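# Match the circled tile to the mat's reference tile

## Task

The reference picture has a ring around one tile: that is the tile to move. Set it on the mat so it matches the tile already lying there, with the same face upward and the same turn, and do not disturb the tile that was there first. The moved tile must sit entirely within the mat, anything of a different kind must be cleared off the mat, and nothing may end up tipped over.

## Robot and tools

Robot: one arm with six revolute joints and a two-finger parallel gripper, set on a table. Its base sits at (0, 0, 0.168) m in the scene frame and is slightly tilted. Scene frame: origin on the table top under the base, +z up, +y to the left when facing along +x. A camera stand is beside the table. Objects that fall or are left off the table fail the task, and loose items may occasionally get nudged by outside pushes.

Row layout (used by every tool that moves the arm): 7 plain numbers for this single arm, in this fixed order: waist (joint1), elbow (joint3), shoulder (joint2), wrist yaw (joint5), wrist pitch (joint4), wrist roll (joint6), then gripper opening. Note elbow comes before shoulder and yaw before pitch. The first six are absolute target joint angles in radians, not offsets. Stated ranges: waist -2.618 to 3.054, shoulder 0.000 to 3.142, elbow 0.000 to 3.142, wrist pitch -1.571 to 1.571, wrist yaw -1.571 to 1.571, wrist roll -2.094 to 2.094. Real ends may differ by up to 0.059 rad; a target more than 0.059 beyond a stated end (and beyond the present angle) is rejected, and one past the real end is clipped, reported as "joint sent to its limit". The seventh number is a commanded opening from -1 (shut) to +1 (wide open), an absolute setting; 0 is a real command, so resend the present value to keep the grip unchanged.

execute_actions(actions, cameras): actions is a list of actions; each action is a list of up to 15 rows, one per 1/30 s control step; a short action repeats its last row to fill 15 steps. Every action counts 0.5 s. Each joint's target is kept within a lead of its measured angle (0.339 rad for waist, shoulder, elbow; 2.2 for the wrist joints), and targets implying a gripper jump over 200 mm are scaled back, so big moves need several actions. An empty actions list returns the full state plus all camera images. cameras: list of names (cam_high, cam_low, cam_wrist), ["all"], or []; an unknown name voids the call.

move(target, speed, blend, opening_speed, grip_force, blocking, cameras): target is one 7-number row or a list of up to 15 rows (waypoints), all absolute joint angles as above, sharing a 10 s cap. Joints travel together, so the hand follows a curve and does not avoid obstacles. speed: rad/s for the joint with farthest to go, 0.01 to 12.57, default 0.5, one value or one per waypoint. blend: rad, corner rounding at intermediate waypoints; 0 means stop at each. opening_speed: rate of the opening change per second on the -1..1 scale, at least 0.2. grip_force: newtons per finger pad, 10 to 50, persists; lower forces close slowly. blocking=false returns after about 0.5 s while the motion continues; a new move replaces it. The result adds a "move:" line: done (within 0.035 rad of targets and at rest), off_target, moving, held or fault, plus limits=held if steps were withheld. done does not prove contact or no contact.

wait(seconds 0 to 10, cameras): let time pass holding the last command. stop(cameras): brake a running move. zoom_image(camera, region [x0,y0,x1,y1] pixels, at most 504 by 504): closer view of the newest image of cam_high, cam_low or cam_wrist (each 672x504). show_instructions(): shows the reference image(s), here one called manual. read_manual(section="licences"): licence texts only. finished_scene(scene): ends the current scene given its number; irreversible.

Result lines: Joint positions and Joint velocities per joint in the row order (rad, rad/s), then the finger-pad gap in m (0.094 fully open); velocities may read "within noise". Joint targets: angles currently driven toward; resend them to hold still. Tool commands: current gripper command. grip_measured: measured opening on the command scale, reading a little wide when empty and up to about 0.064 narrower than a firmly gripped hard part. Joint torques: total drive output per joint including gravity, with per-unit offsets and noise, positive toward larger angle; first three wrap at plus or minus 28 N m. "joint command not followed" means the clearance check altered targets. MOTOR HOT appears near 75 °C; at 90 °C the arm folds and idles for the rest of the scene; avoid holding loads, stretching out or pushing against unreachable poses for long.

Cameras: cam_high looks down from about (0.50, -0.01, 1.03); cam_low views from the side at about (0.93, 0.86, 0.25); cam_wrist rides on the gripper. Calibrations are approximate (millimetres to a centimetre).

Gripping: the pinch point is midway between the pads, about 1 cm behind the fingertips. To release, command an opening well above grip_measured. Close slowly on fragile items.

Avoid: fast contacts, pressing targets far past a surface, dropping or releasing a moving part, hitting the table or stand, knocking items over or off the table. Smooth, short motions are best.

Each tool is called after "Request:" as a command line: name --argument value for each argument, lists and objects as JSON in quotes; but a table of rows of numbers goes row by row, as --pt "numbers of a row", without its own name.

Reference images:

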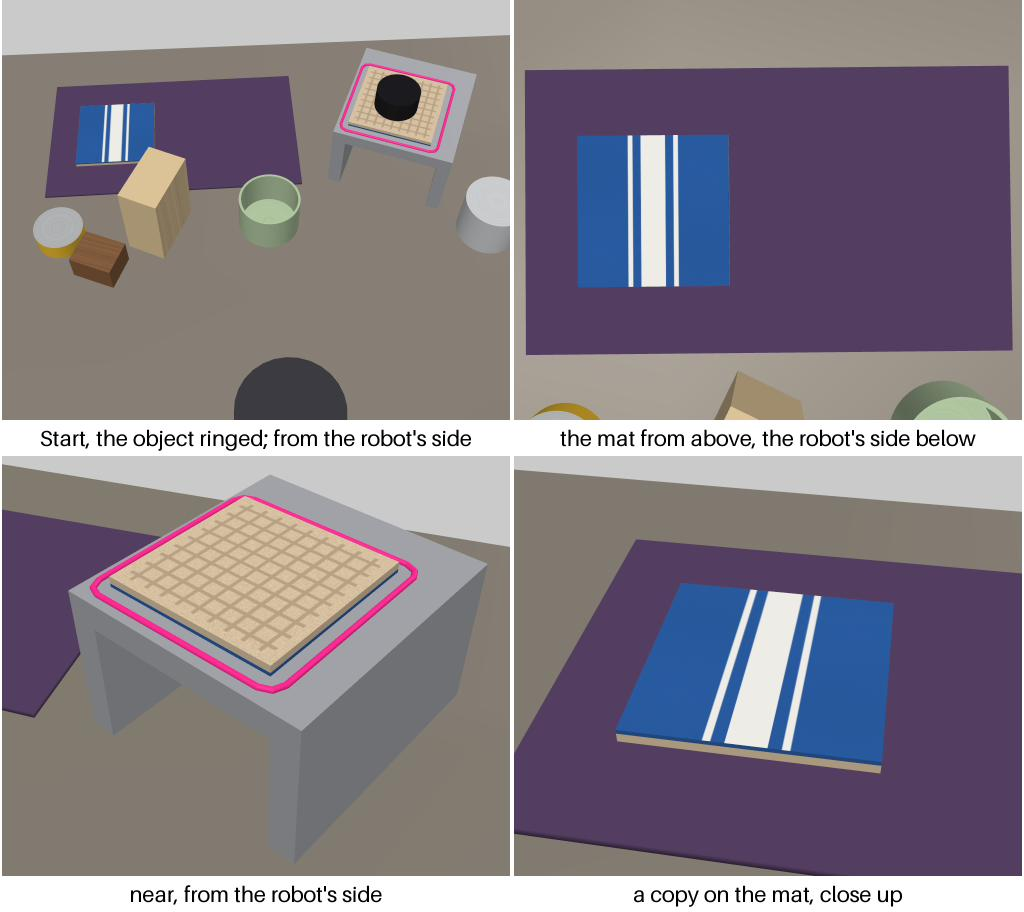

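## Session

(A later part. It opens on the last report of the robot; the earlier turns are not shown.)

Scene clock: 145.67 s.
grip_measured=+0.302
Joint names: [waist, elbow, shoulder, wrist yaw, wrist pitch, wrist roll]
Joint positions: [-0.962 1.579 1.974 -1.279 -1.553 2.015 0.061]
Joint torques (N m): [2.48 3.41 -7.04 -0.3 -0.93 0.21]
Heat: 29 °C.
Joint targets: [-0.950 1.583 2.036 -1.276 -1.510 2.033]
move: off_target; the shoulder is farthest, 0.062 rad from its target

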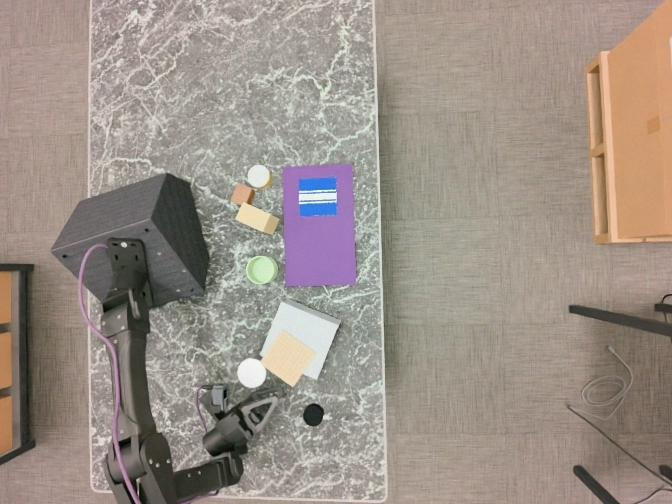

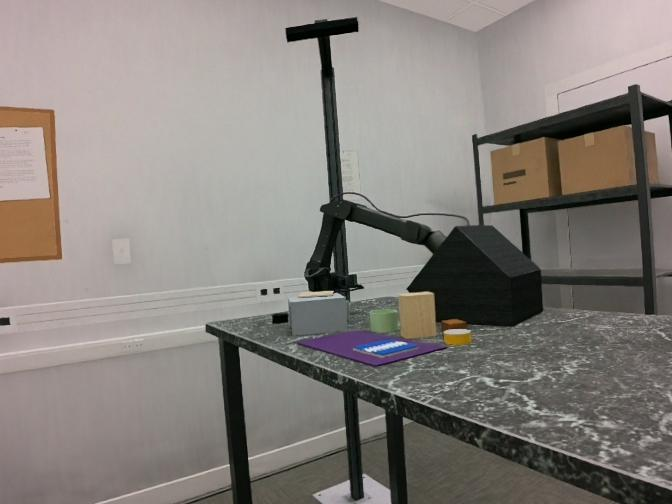

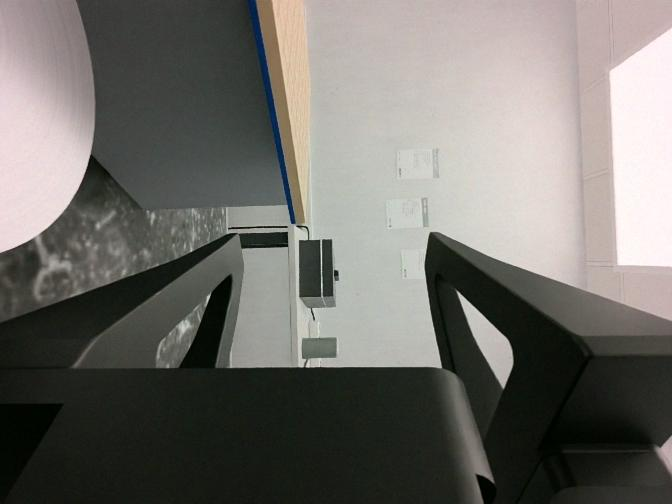

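Request:
move --pt "-0.943 1.587 2.082 -1.2755 -1.455 2.05 0.3" --pt "-0.83 1.691 2.12 -1.16 -1.462 2.094 0.3" --cameras '["all"]' --speed 0.2

Request:
zoom_image --camera "cam_high" --region '[220, 330, 340, 450]'

Scene clock: 155.77 s.
grip_measured=+0.302
Joint names: [waist, elbow, shoulder, wrist yaw, wrist pitch, wrist roll]
Joint positions: [-0.844 1.697 2.032 -1.162 -1.567 2.076 0.061]
Joint torques (N m): [3.36 2.91 -5.27 -0.37 -0.22 0.24]
Heat: 28 °C.
Joint targets: [-0.830 1.691 2.120 -1.160 -1.462 2.094]
move: off_target; the wrist pitch is farthest, 0.105 rad from its target

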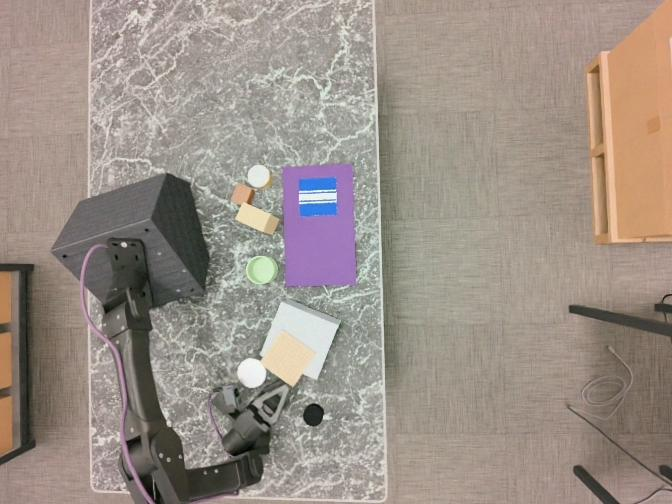

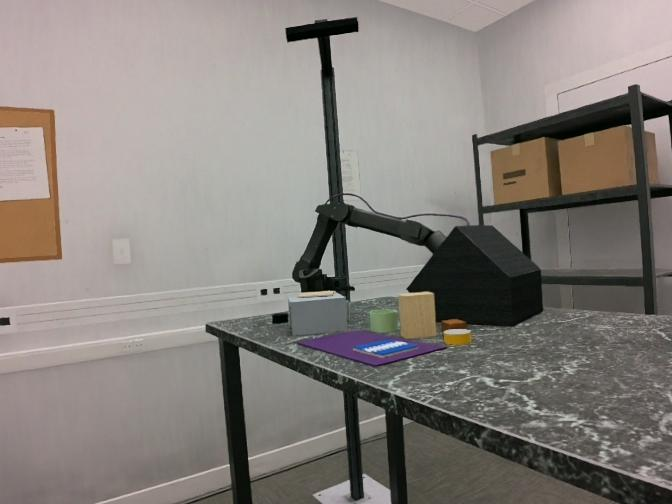

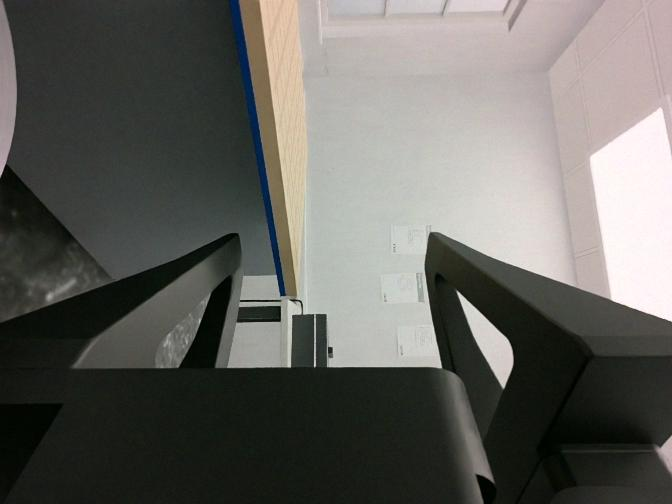

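Scaled by 4.200 from the camera's 672x504 image, which has a finer 960x720 frame.

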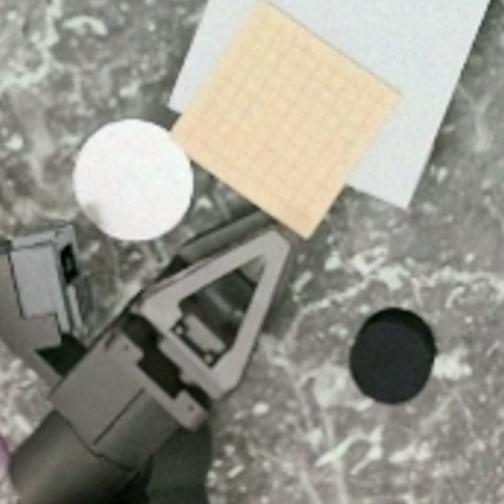

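Request:
move --pt "-0.85 1.69 2.02 -1.163 -1.5 2.094 0.5" --pt "-0.795 1.57 1.985 -1.167 -1.39 2.12 0.5" --cameras '["all"]' --speed 0.2

Request:
zoom_image --camera "cam_high" --region '[220, 330, 340, 450]'

Scene clock: 177.37 s.
grip_measured=+0.498
Joint names: [waist, elbow, shoulder, wrist yaw, wrist pitch, wrist roll]
Joint positions: [-0.808 1.586 1.987 -1.162 -1.429 2.079 0.07]
Joint torques (N m): [3.44 1.88 -12.26 -0.47 -0.9 0.22]
Heat: 28 °C.
Joint targets: [-0.795 1.570 1.985 -1.167 -1.390 2.096]
joint sent to its limit — the wrist roll, upper limit.
move: off_target; the wrist roll is farthest, 0.041 rad from its target

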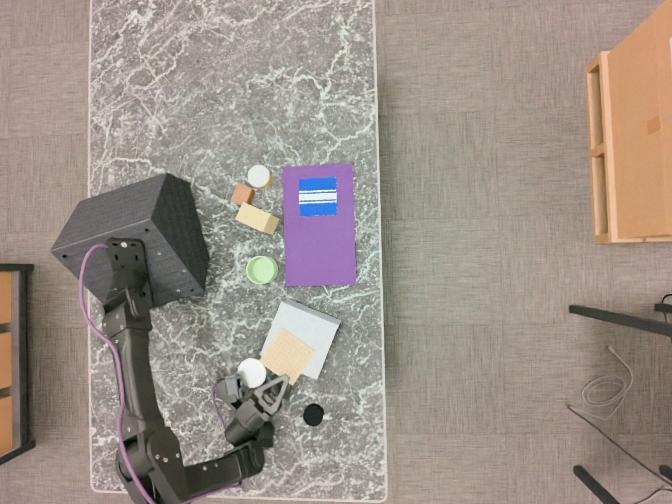

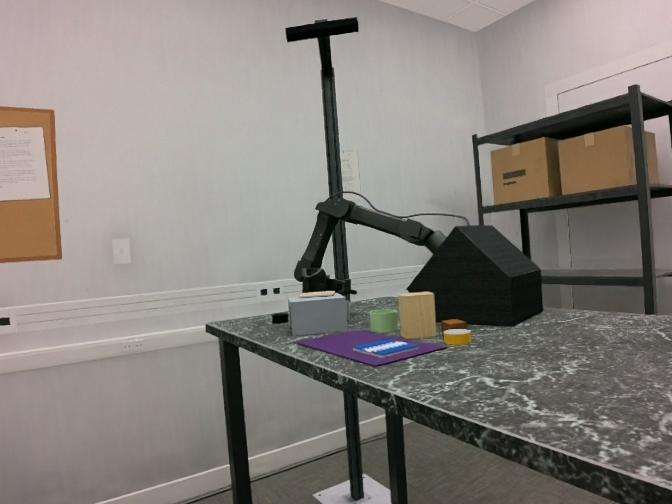

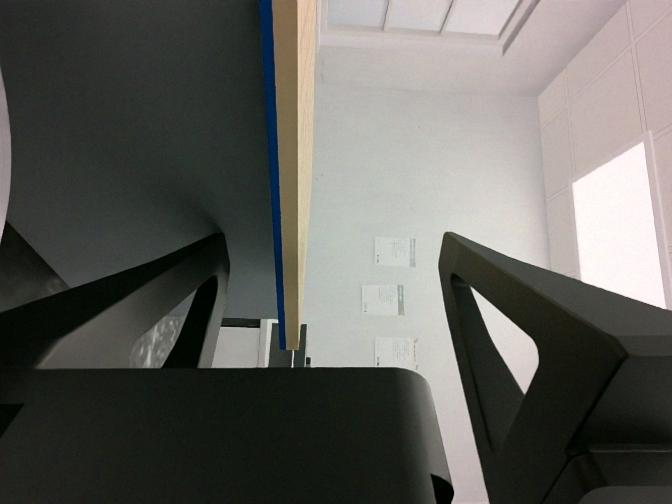

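Scaled by 4.200 from the camera's 672x504 image, which has a finer 960x720 frame.

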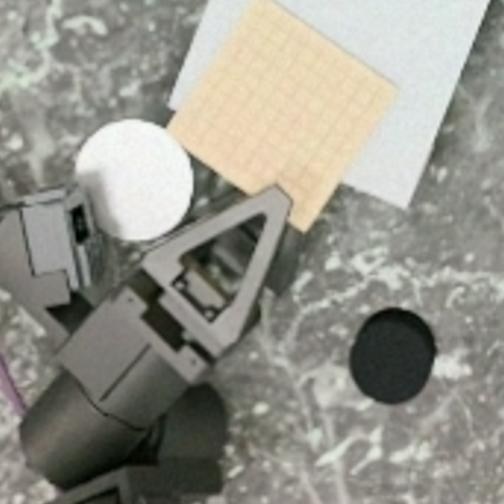

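Request:
move --target '[-0.795,1.57,1.985,-1.167,-1.39,2.09,-1]' --opening_speed 0.6 --cameras '["all"]'

Request:
zoom_image --camera "cam_low" --region '[230, 230, 380, 350]'

Scene clock: 181.23 s.
grip_measured=-0.882
Joint names: [waist, elbow, shoulder, wrist yaw, wrist pitch, wrist roll]
Joint positions: [-0.808 1.586 1.987 -1.155 -1.427 2.079 0.006]
Joint torques (N m): [3.44 1.89 -12.27 -0.56 -0.92 0.14]
Heat: 28 °C.
Joint targets: [-0.795 1.570 1.985 -1.167 -1.390 2.090]
move: off_target; the wrist pitch is farthest, 0.037 rad from its target

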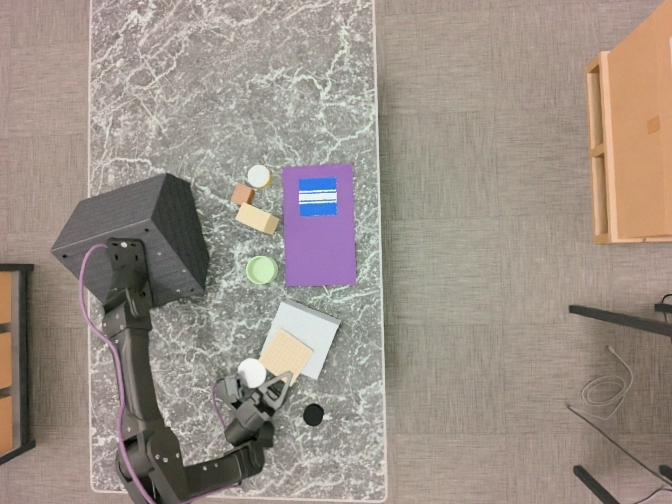

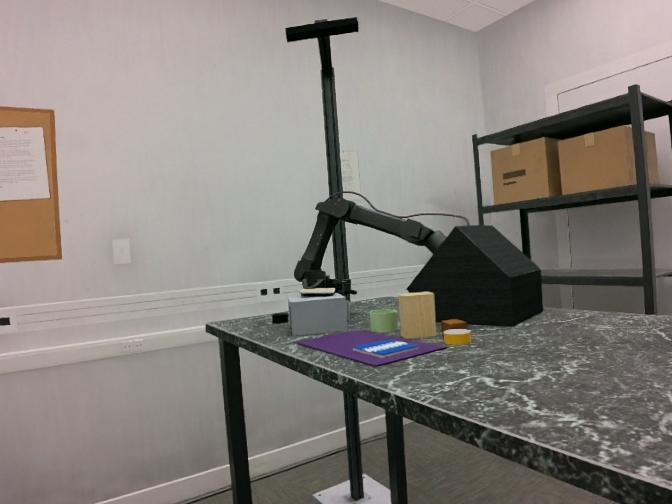

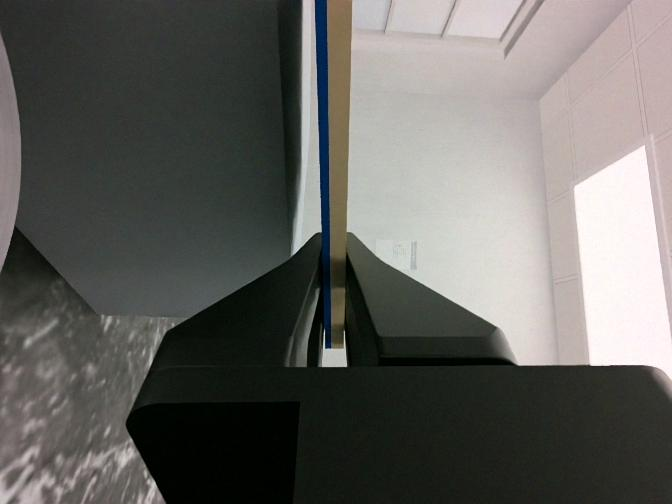

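Scaled by 3.360 from the camera's 672x504 image, which has a finer 960x720 frame.

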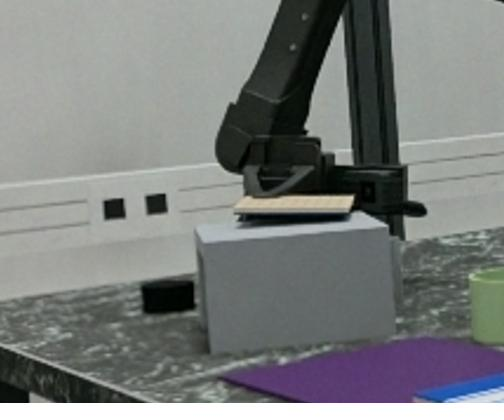

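Request:
move --pt "-0.743 1.5025 1.7366 -1.16 -1.516 2.08 -1" --pt "-0.3 1.7 1.75 -0.9 -1.3 -0.5 -1" --speed '[0.4,1.2]' --cameras '["all"]'

Scene clock: 189.10 s.
grip_measured=-0.882
Joint names: [waist, elbow, shoulder, wrist yaw, wrist pitch, wrist roll]
Joint positions: [-0.323 1.681 1.764 -0.874 -1.313 -0.478 0.006]
Joint velocities: [0.002 0.002 -0.046 -0.037 -0.007 -0.051 -0.001]
Joint torques (N m): [6.17 6.56 -12.34 -0.99 -0.38 -0.24]
Heat: 28 °C.
Joint targets: [-0.300 1.700 1.750 -0.900 -1.300 -0.500]
move: done

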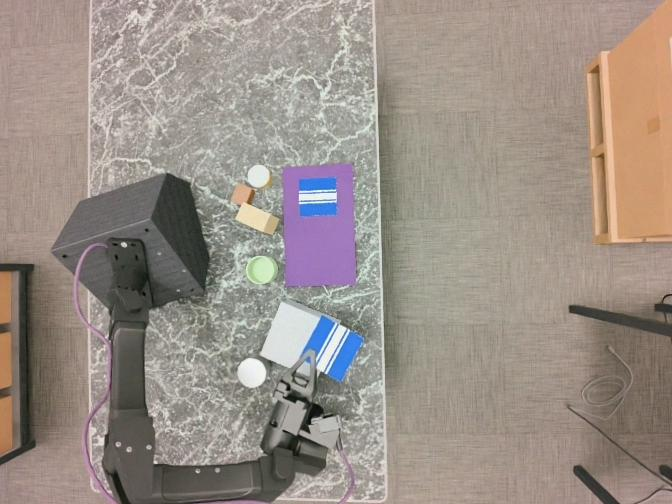

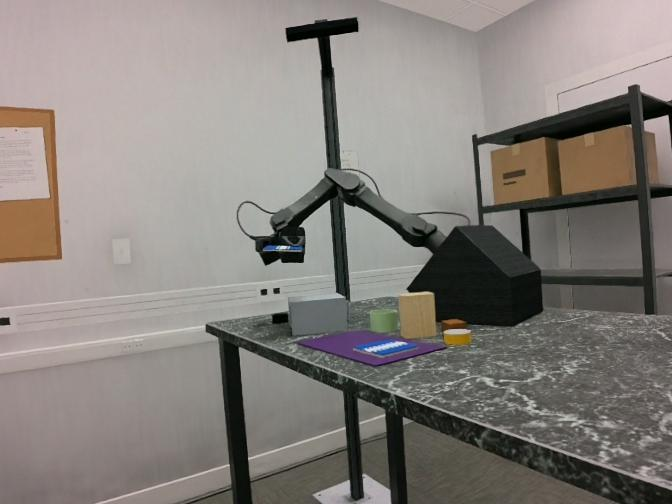

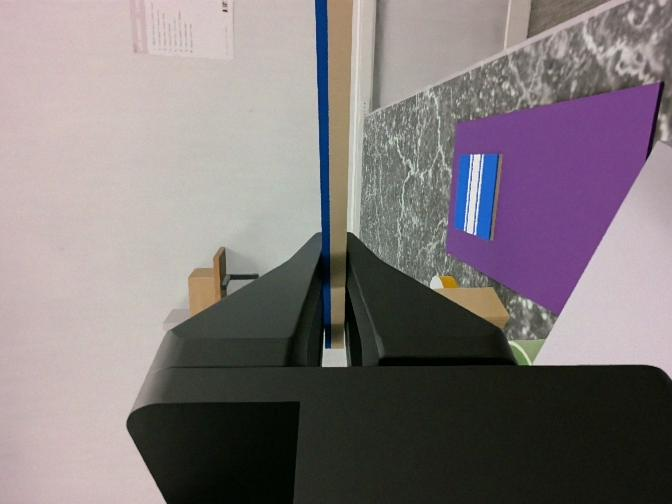

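Request:
move --pt "0.7544 1.0817 1.9389 0.8963 -0.2787 1.6 -1" --pt "0.5539 0.8799 2.0857 0.7934 0.2652 1.34 -1" --speed '[1.1,0.6]' --cameras '["all"]'

Request:
zoom_image --camera "cam_low" --region '[300, 230, 480, 370]'

Request:
zoom_image --camera "cam_high" --region '[220, 150, 380, 310]'

Scene clock: 206.33 s.
grip_measured=-0.882
Joint names: [waist, elbow, shoulder, wrist yaw, wrist pitch, wrist roll]
Joint positions: [0.555 0.884 2.072 0.797 0.249 1.356 0.006]
Joint torques (N m): [6.16 4 -5.74 -0.12 1.19 -0.19]
Heat: 28 °C.
Joint targets: [0.554 0.880 2.086 0.794 0.265 1.340]
move: done

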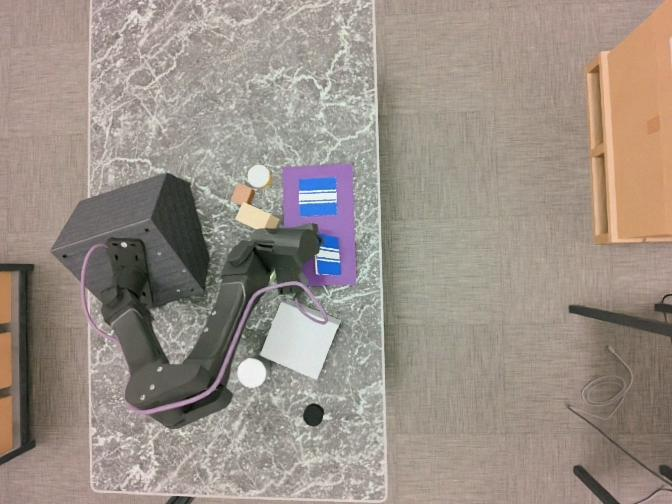

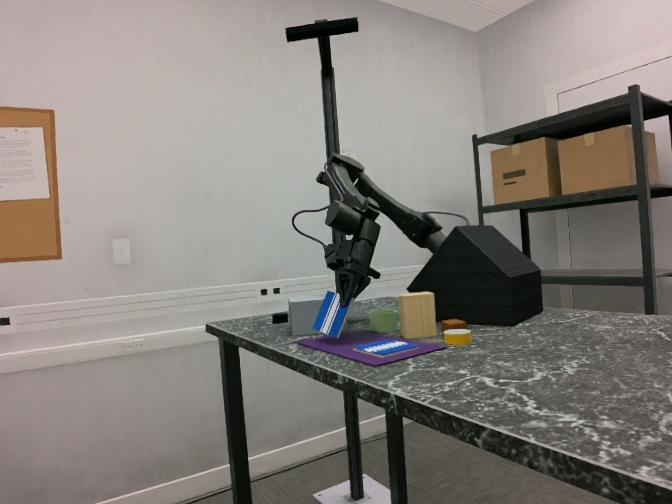

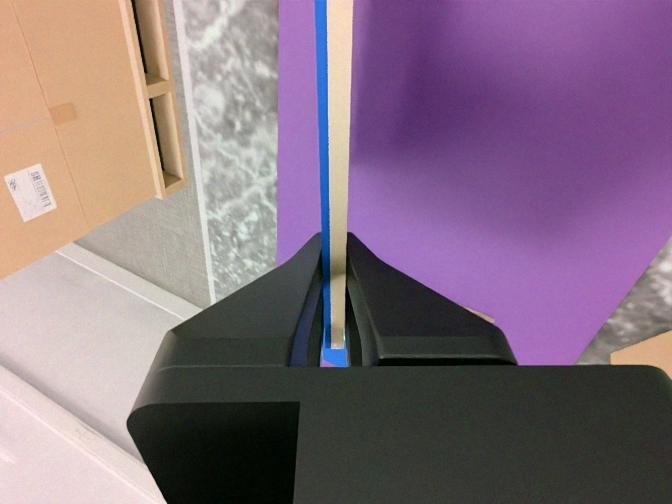

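Scaled by 2.800 from the camera's 672x504 image, which has a finer 960x720 frame.

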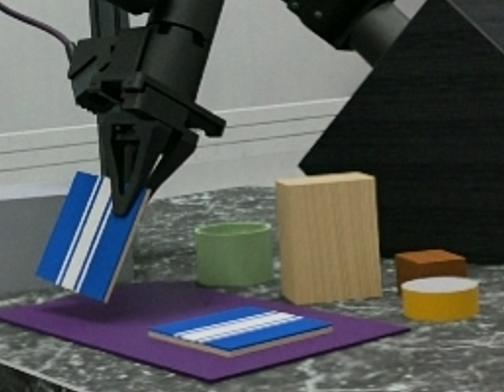

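Scaled by 3.150 from the camera's 672x504 image, which has a finer 960x720 frame.

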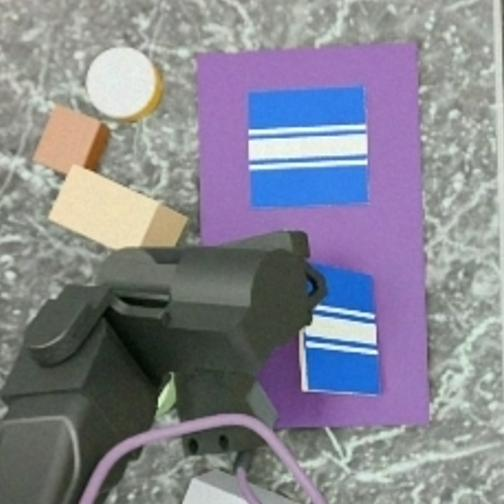

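Request:
move --target '[0.5018,0.5875,2.2557,0.6605,1.0882,1.075,-1]' --speed 0.5 --cameras '["all"]'

Request:
zoom_image --camera "cam_low" --region '[300, 270, 450, 370]'

Request:
zoom_image --camera "cam_high" --region '[220, 150, 380, 310]'

Scene clock: 214.40 s.
grip_measured=-0.882
Joint names: [waist, elbow, shoulder, wrist yaw, wrist pitch, wrist roll]
Joint positions: [0.508 0.592 2.239 0.673 1.067 1.093 0.006]
Joint torques (N m): [5.34 2.29 -5.03 -0.39 1.59 -0.19]
Heat: 28 °C.
Joint targets: [0.502 0.587 2.256 0.660 1.088 1.075]
move: done

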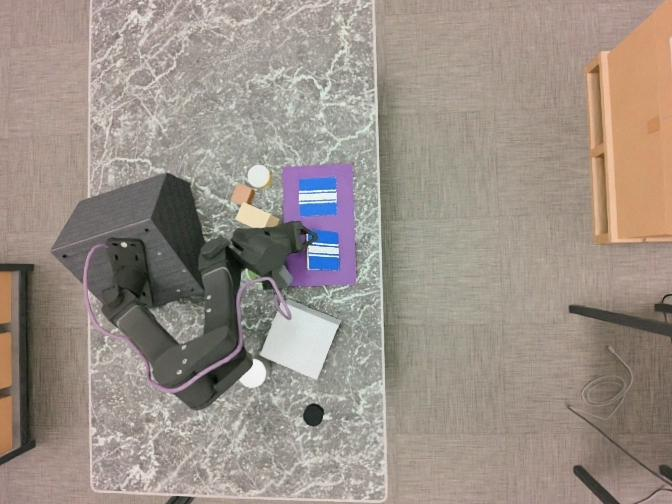

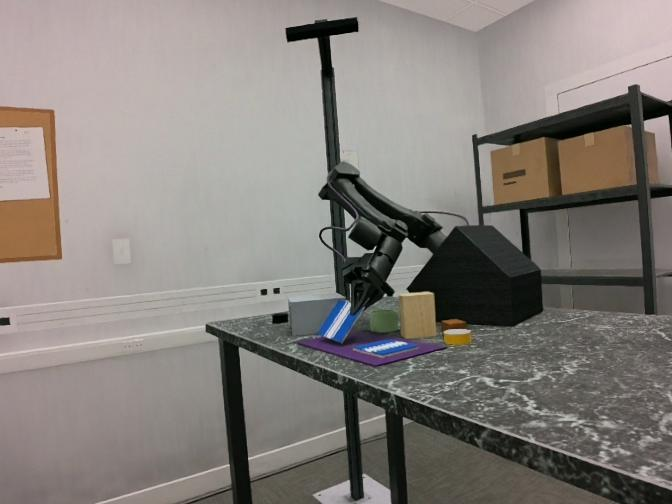

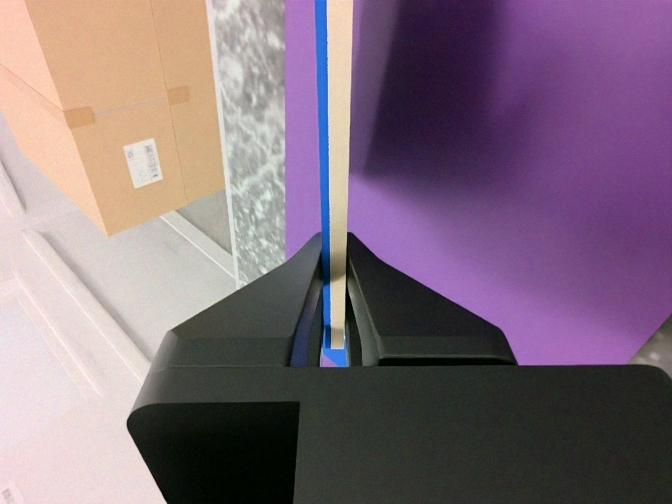

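Scaled by 3.360 from the camera's 672x504 image, which has a finer 960x720 frame.

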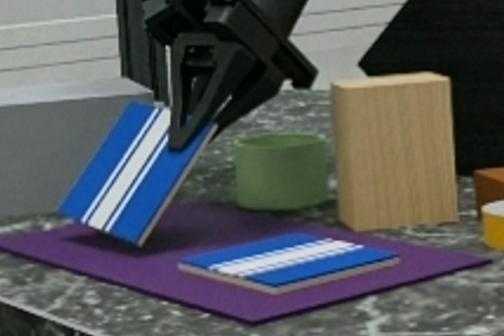

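Scaled by 3.150 from the camera's 672x504 image, which has a finer 960x720 frame.

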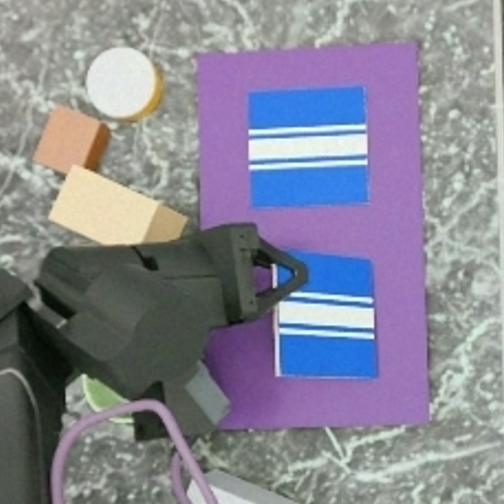

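Request:
move --pt "0.46 0.592 2.325 0.62 1.17 1.04 -1" --speed 0.12 --cameras '["cam_low","cam_high"]'

Request:
zoom_image --camera "cam_low" --region '[300, 270, 450, 370]'

Scene clock: 216.57 s.
grip_measured=-0.882
Joint names: [waist, elbow, shoulder, wrist yaw, wrist pitch, wrist roll]
Joint positions: [0.472 0.592 2.302 0.625 1.168 1.059 0.006]
Joint torques (N m): [5.01 2.24 -4.56 -0.34 1.33 -0.18]
Heat: 28 °C.
Joint targets: [0.460 0.592 2.325 0.620 1.170 1.040]
move: done
Images, in order (width x height): cam_high 672x504, cam_low 672x504.

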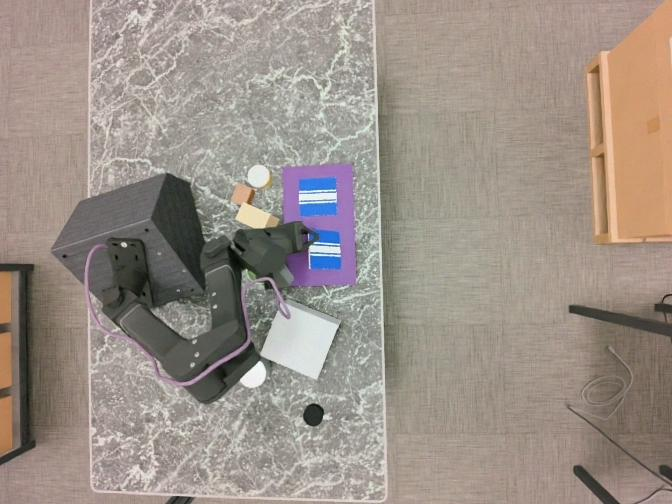

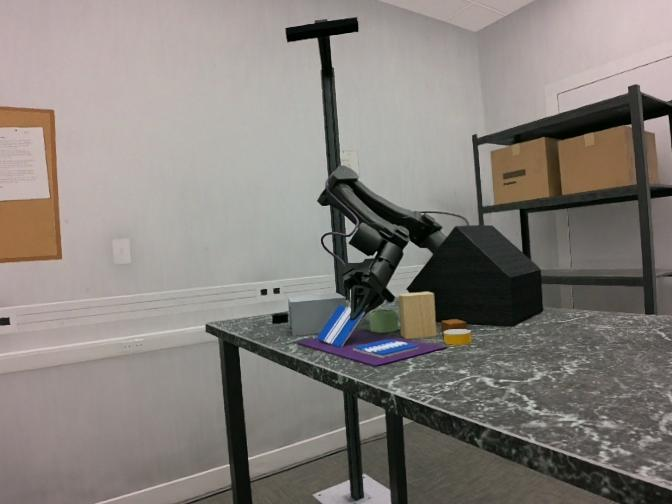

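Scaled by 3.360 from the camera's 672x504 image, which has a finer 960x720 frame.

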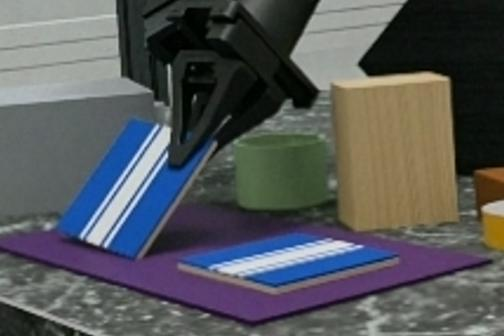

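Request:
move --target '[0.46,0.592,2.325,0.62,1.17,1.04,0.95]' --opening_speed 0.5 --cameras '["all"]'

Request:
zoom_image --camera "cam_low" --region '[300, 270, 450, 370]'

Scene clock: 221.50 s.
grip_measured=+0.948
Joint names: [waist, elbow, shoulder, wrist yaw, wrist pitch, wrist roll]
Joint positions: [0.468 0.592 2.302 0.625 1.169 1.056 0.092]
Joint torques (N m): [5.26 2.24 -4.63 -0.32 1.33 -0.18]
Heat: 28 °C.
Joint targets: [0.460 0.592 2.325 0.620 1.170 1.040]
move: done

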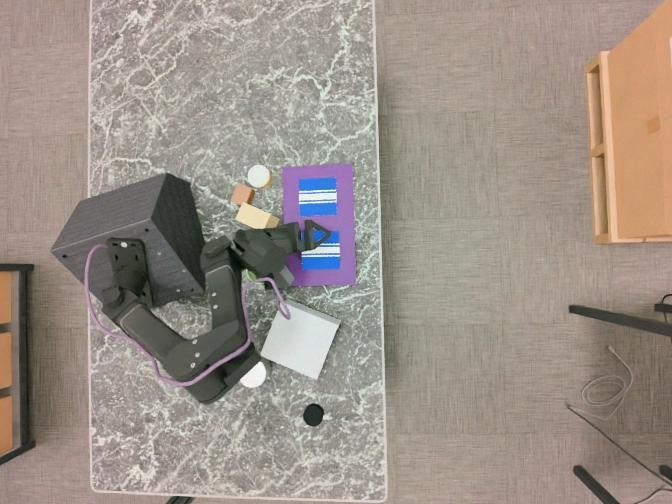

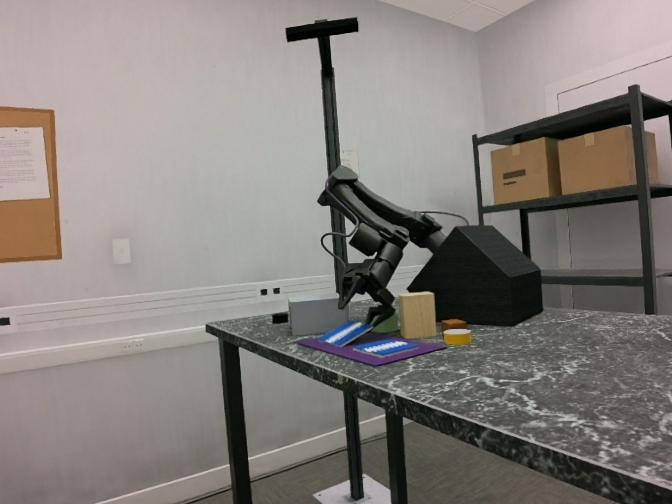

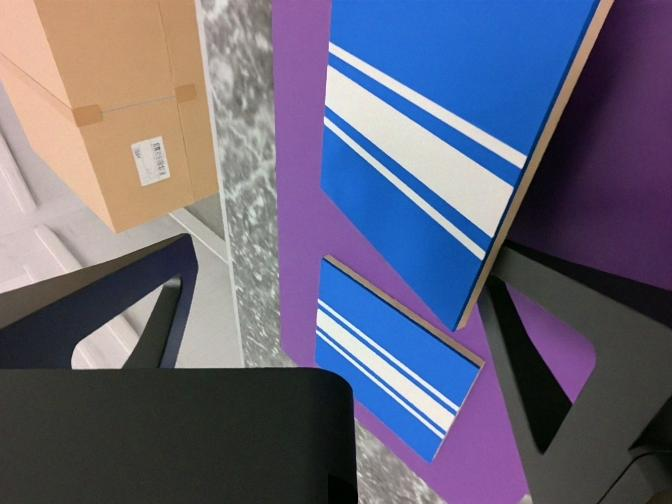

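Scaled by 3.360 from the camera's 672x504 image, which has a finer 960x720 frame.

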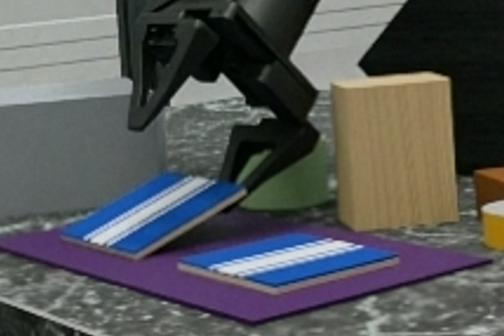

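Request:
move --pt "0.48 0.489 2.36 0.645 1.285 1.05 0.95" --pt "0.7544 0.5297 1.9228 0.862 0.6658 1.2 0.95" --speed '[0.25,0.6]' --cameras '["all"]'

Request:
zoom_image --camera "cam_high" --region '[220, 150, 380, 310]'

Scene clock: 227.43 s.
grip_measured=+0.948
Joint names: [waist, elbow, shoulder, wrist yaw, wrist pitch, wrist roll]
Joint positions: [0.735 0.519 1.937 0.852 0.691 1.193 0.092]
Joint torques (N m): [6.54 5.41 -6.05 -0.03 1.05 0.11]
Heat: 28 °C.
Joint targets: [0.755 0.530 1.923 0.862 0.666 1.200]
move: done

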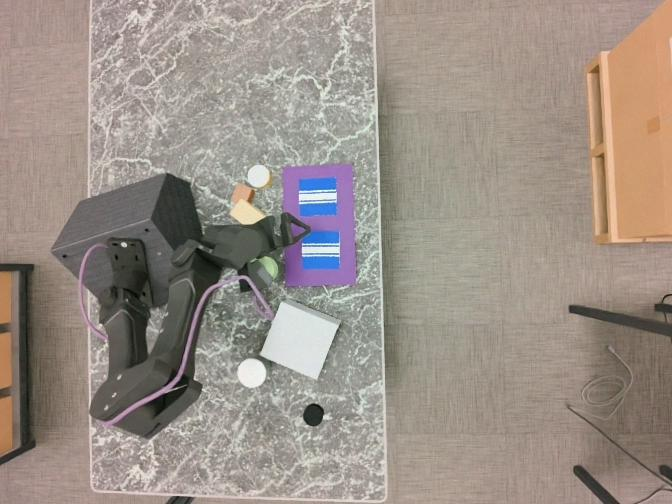

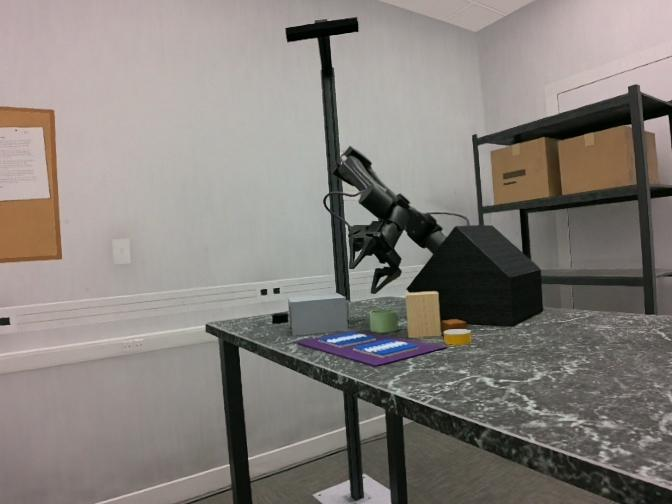

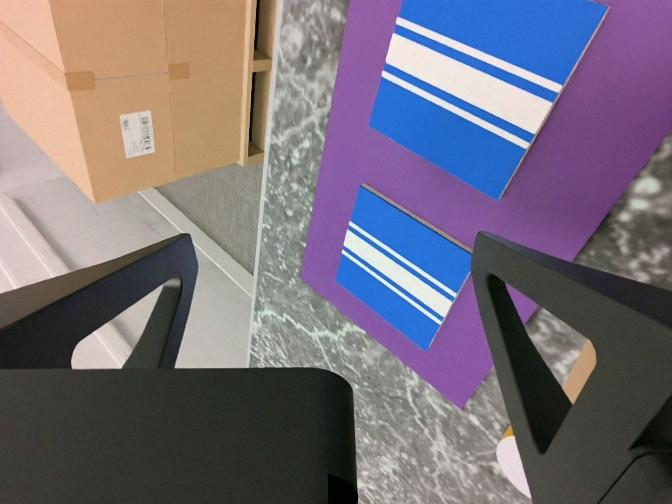

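Scaled by 3.150 from the camera's 672x504 image, which has a finer 960x720 frame.

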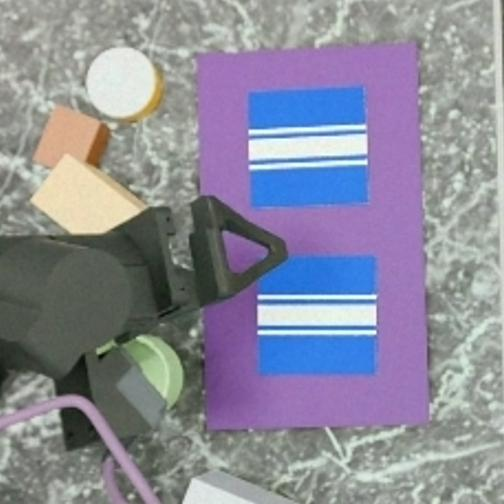

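Request:
finished_scene --scene 1

The scene is finished: the task was done.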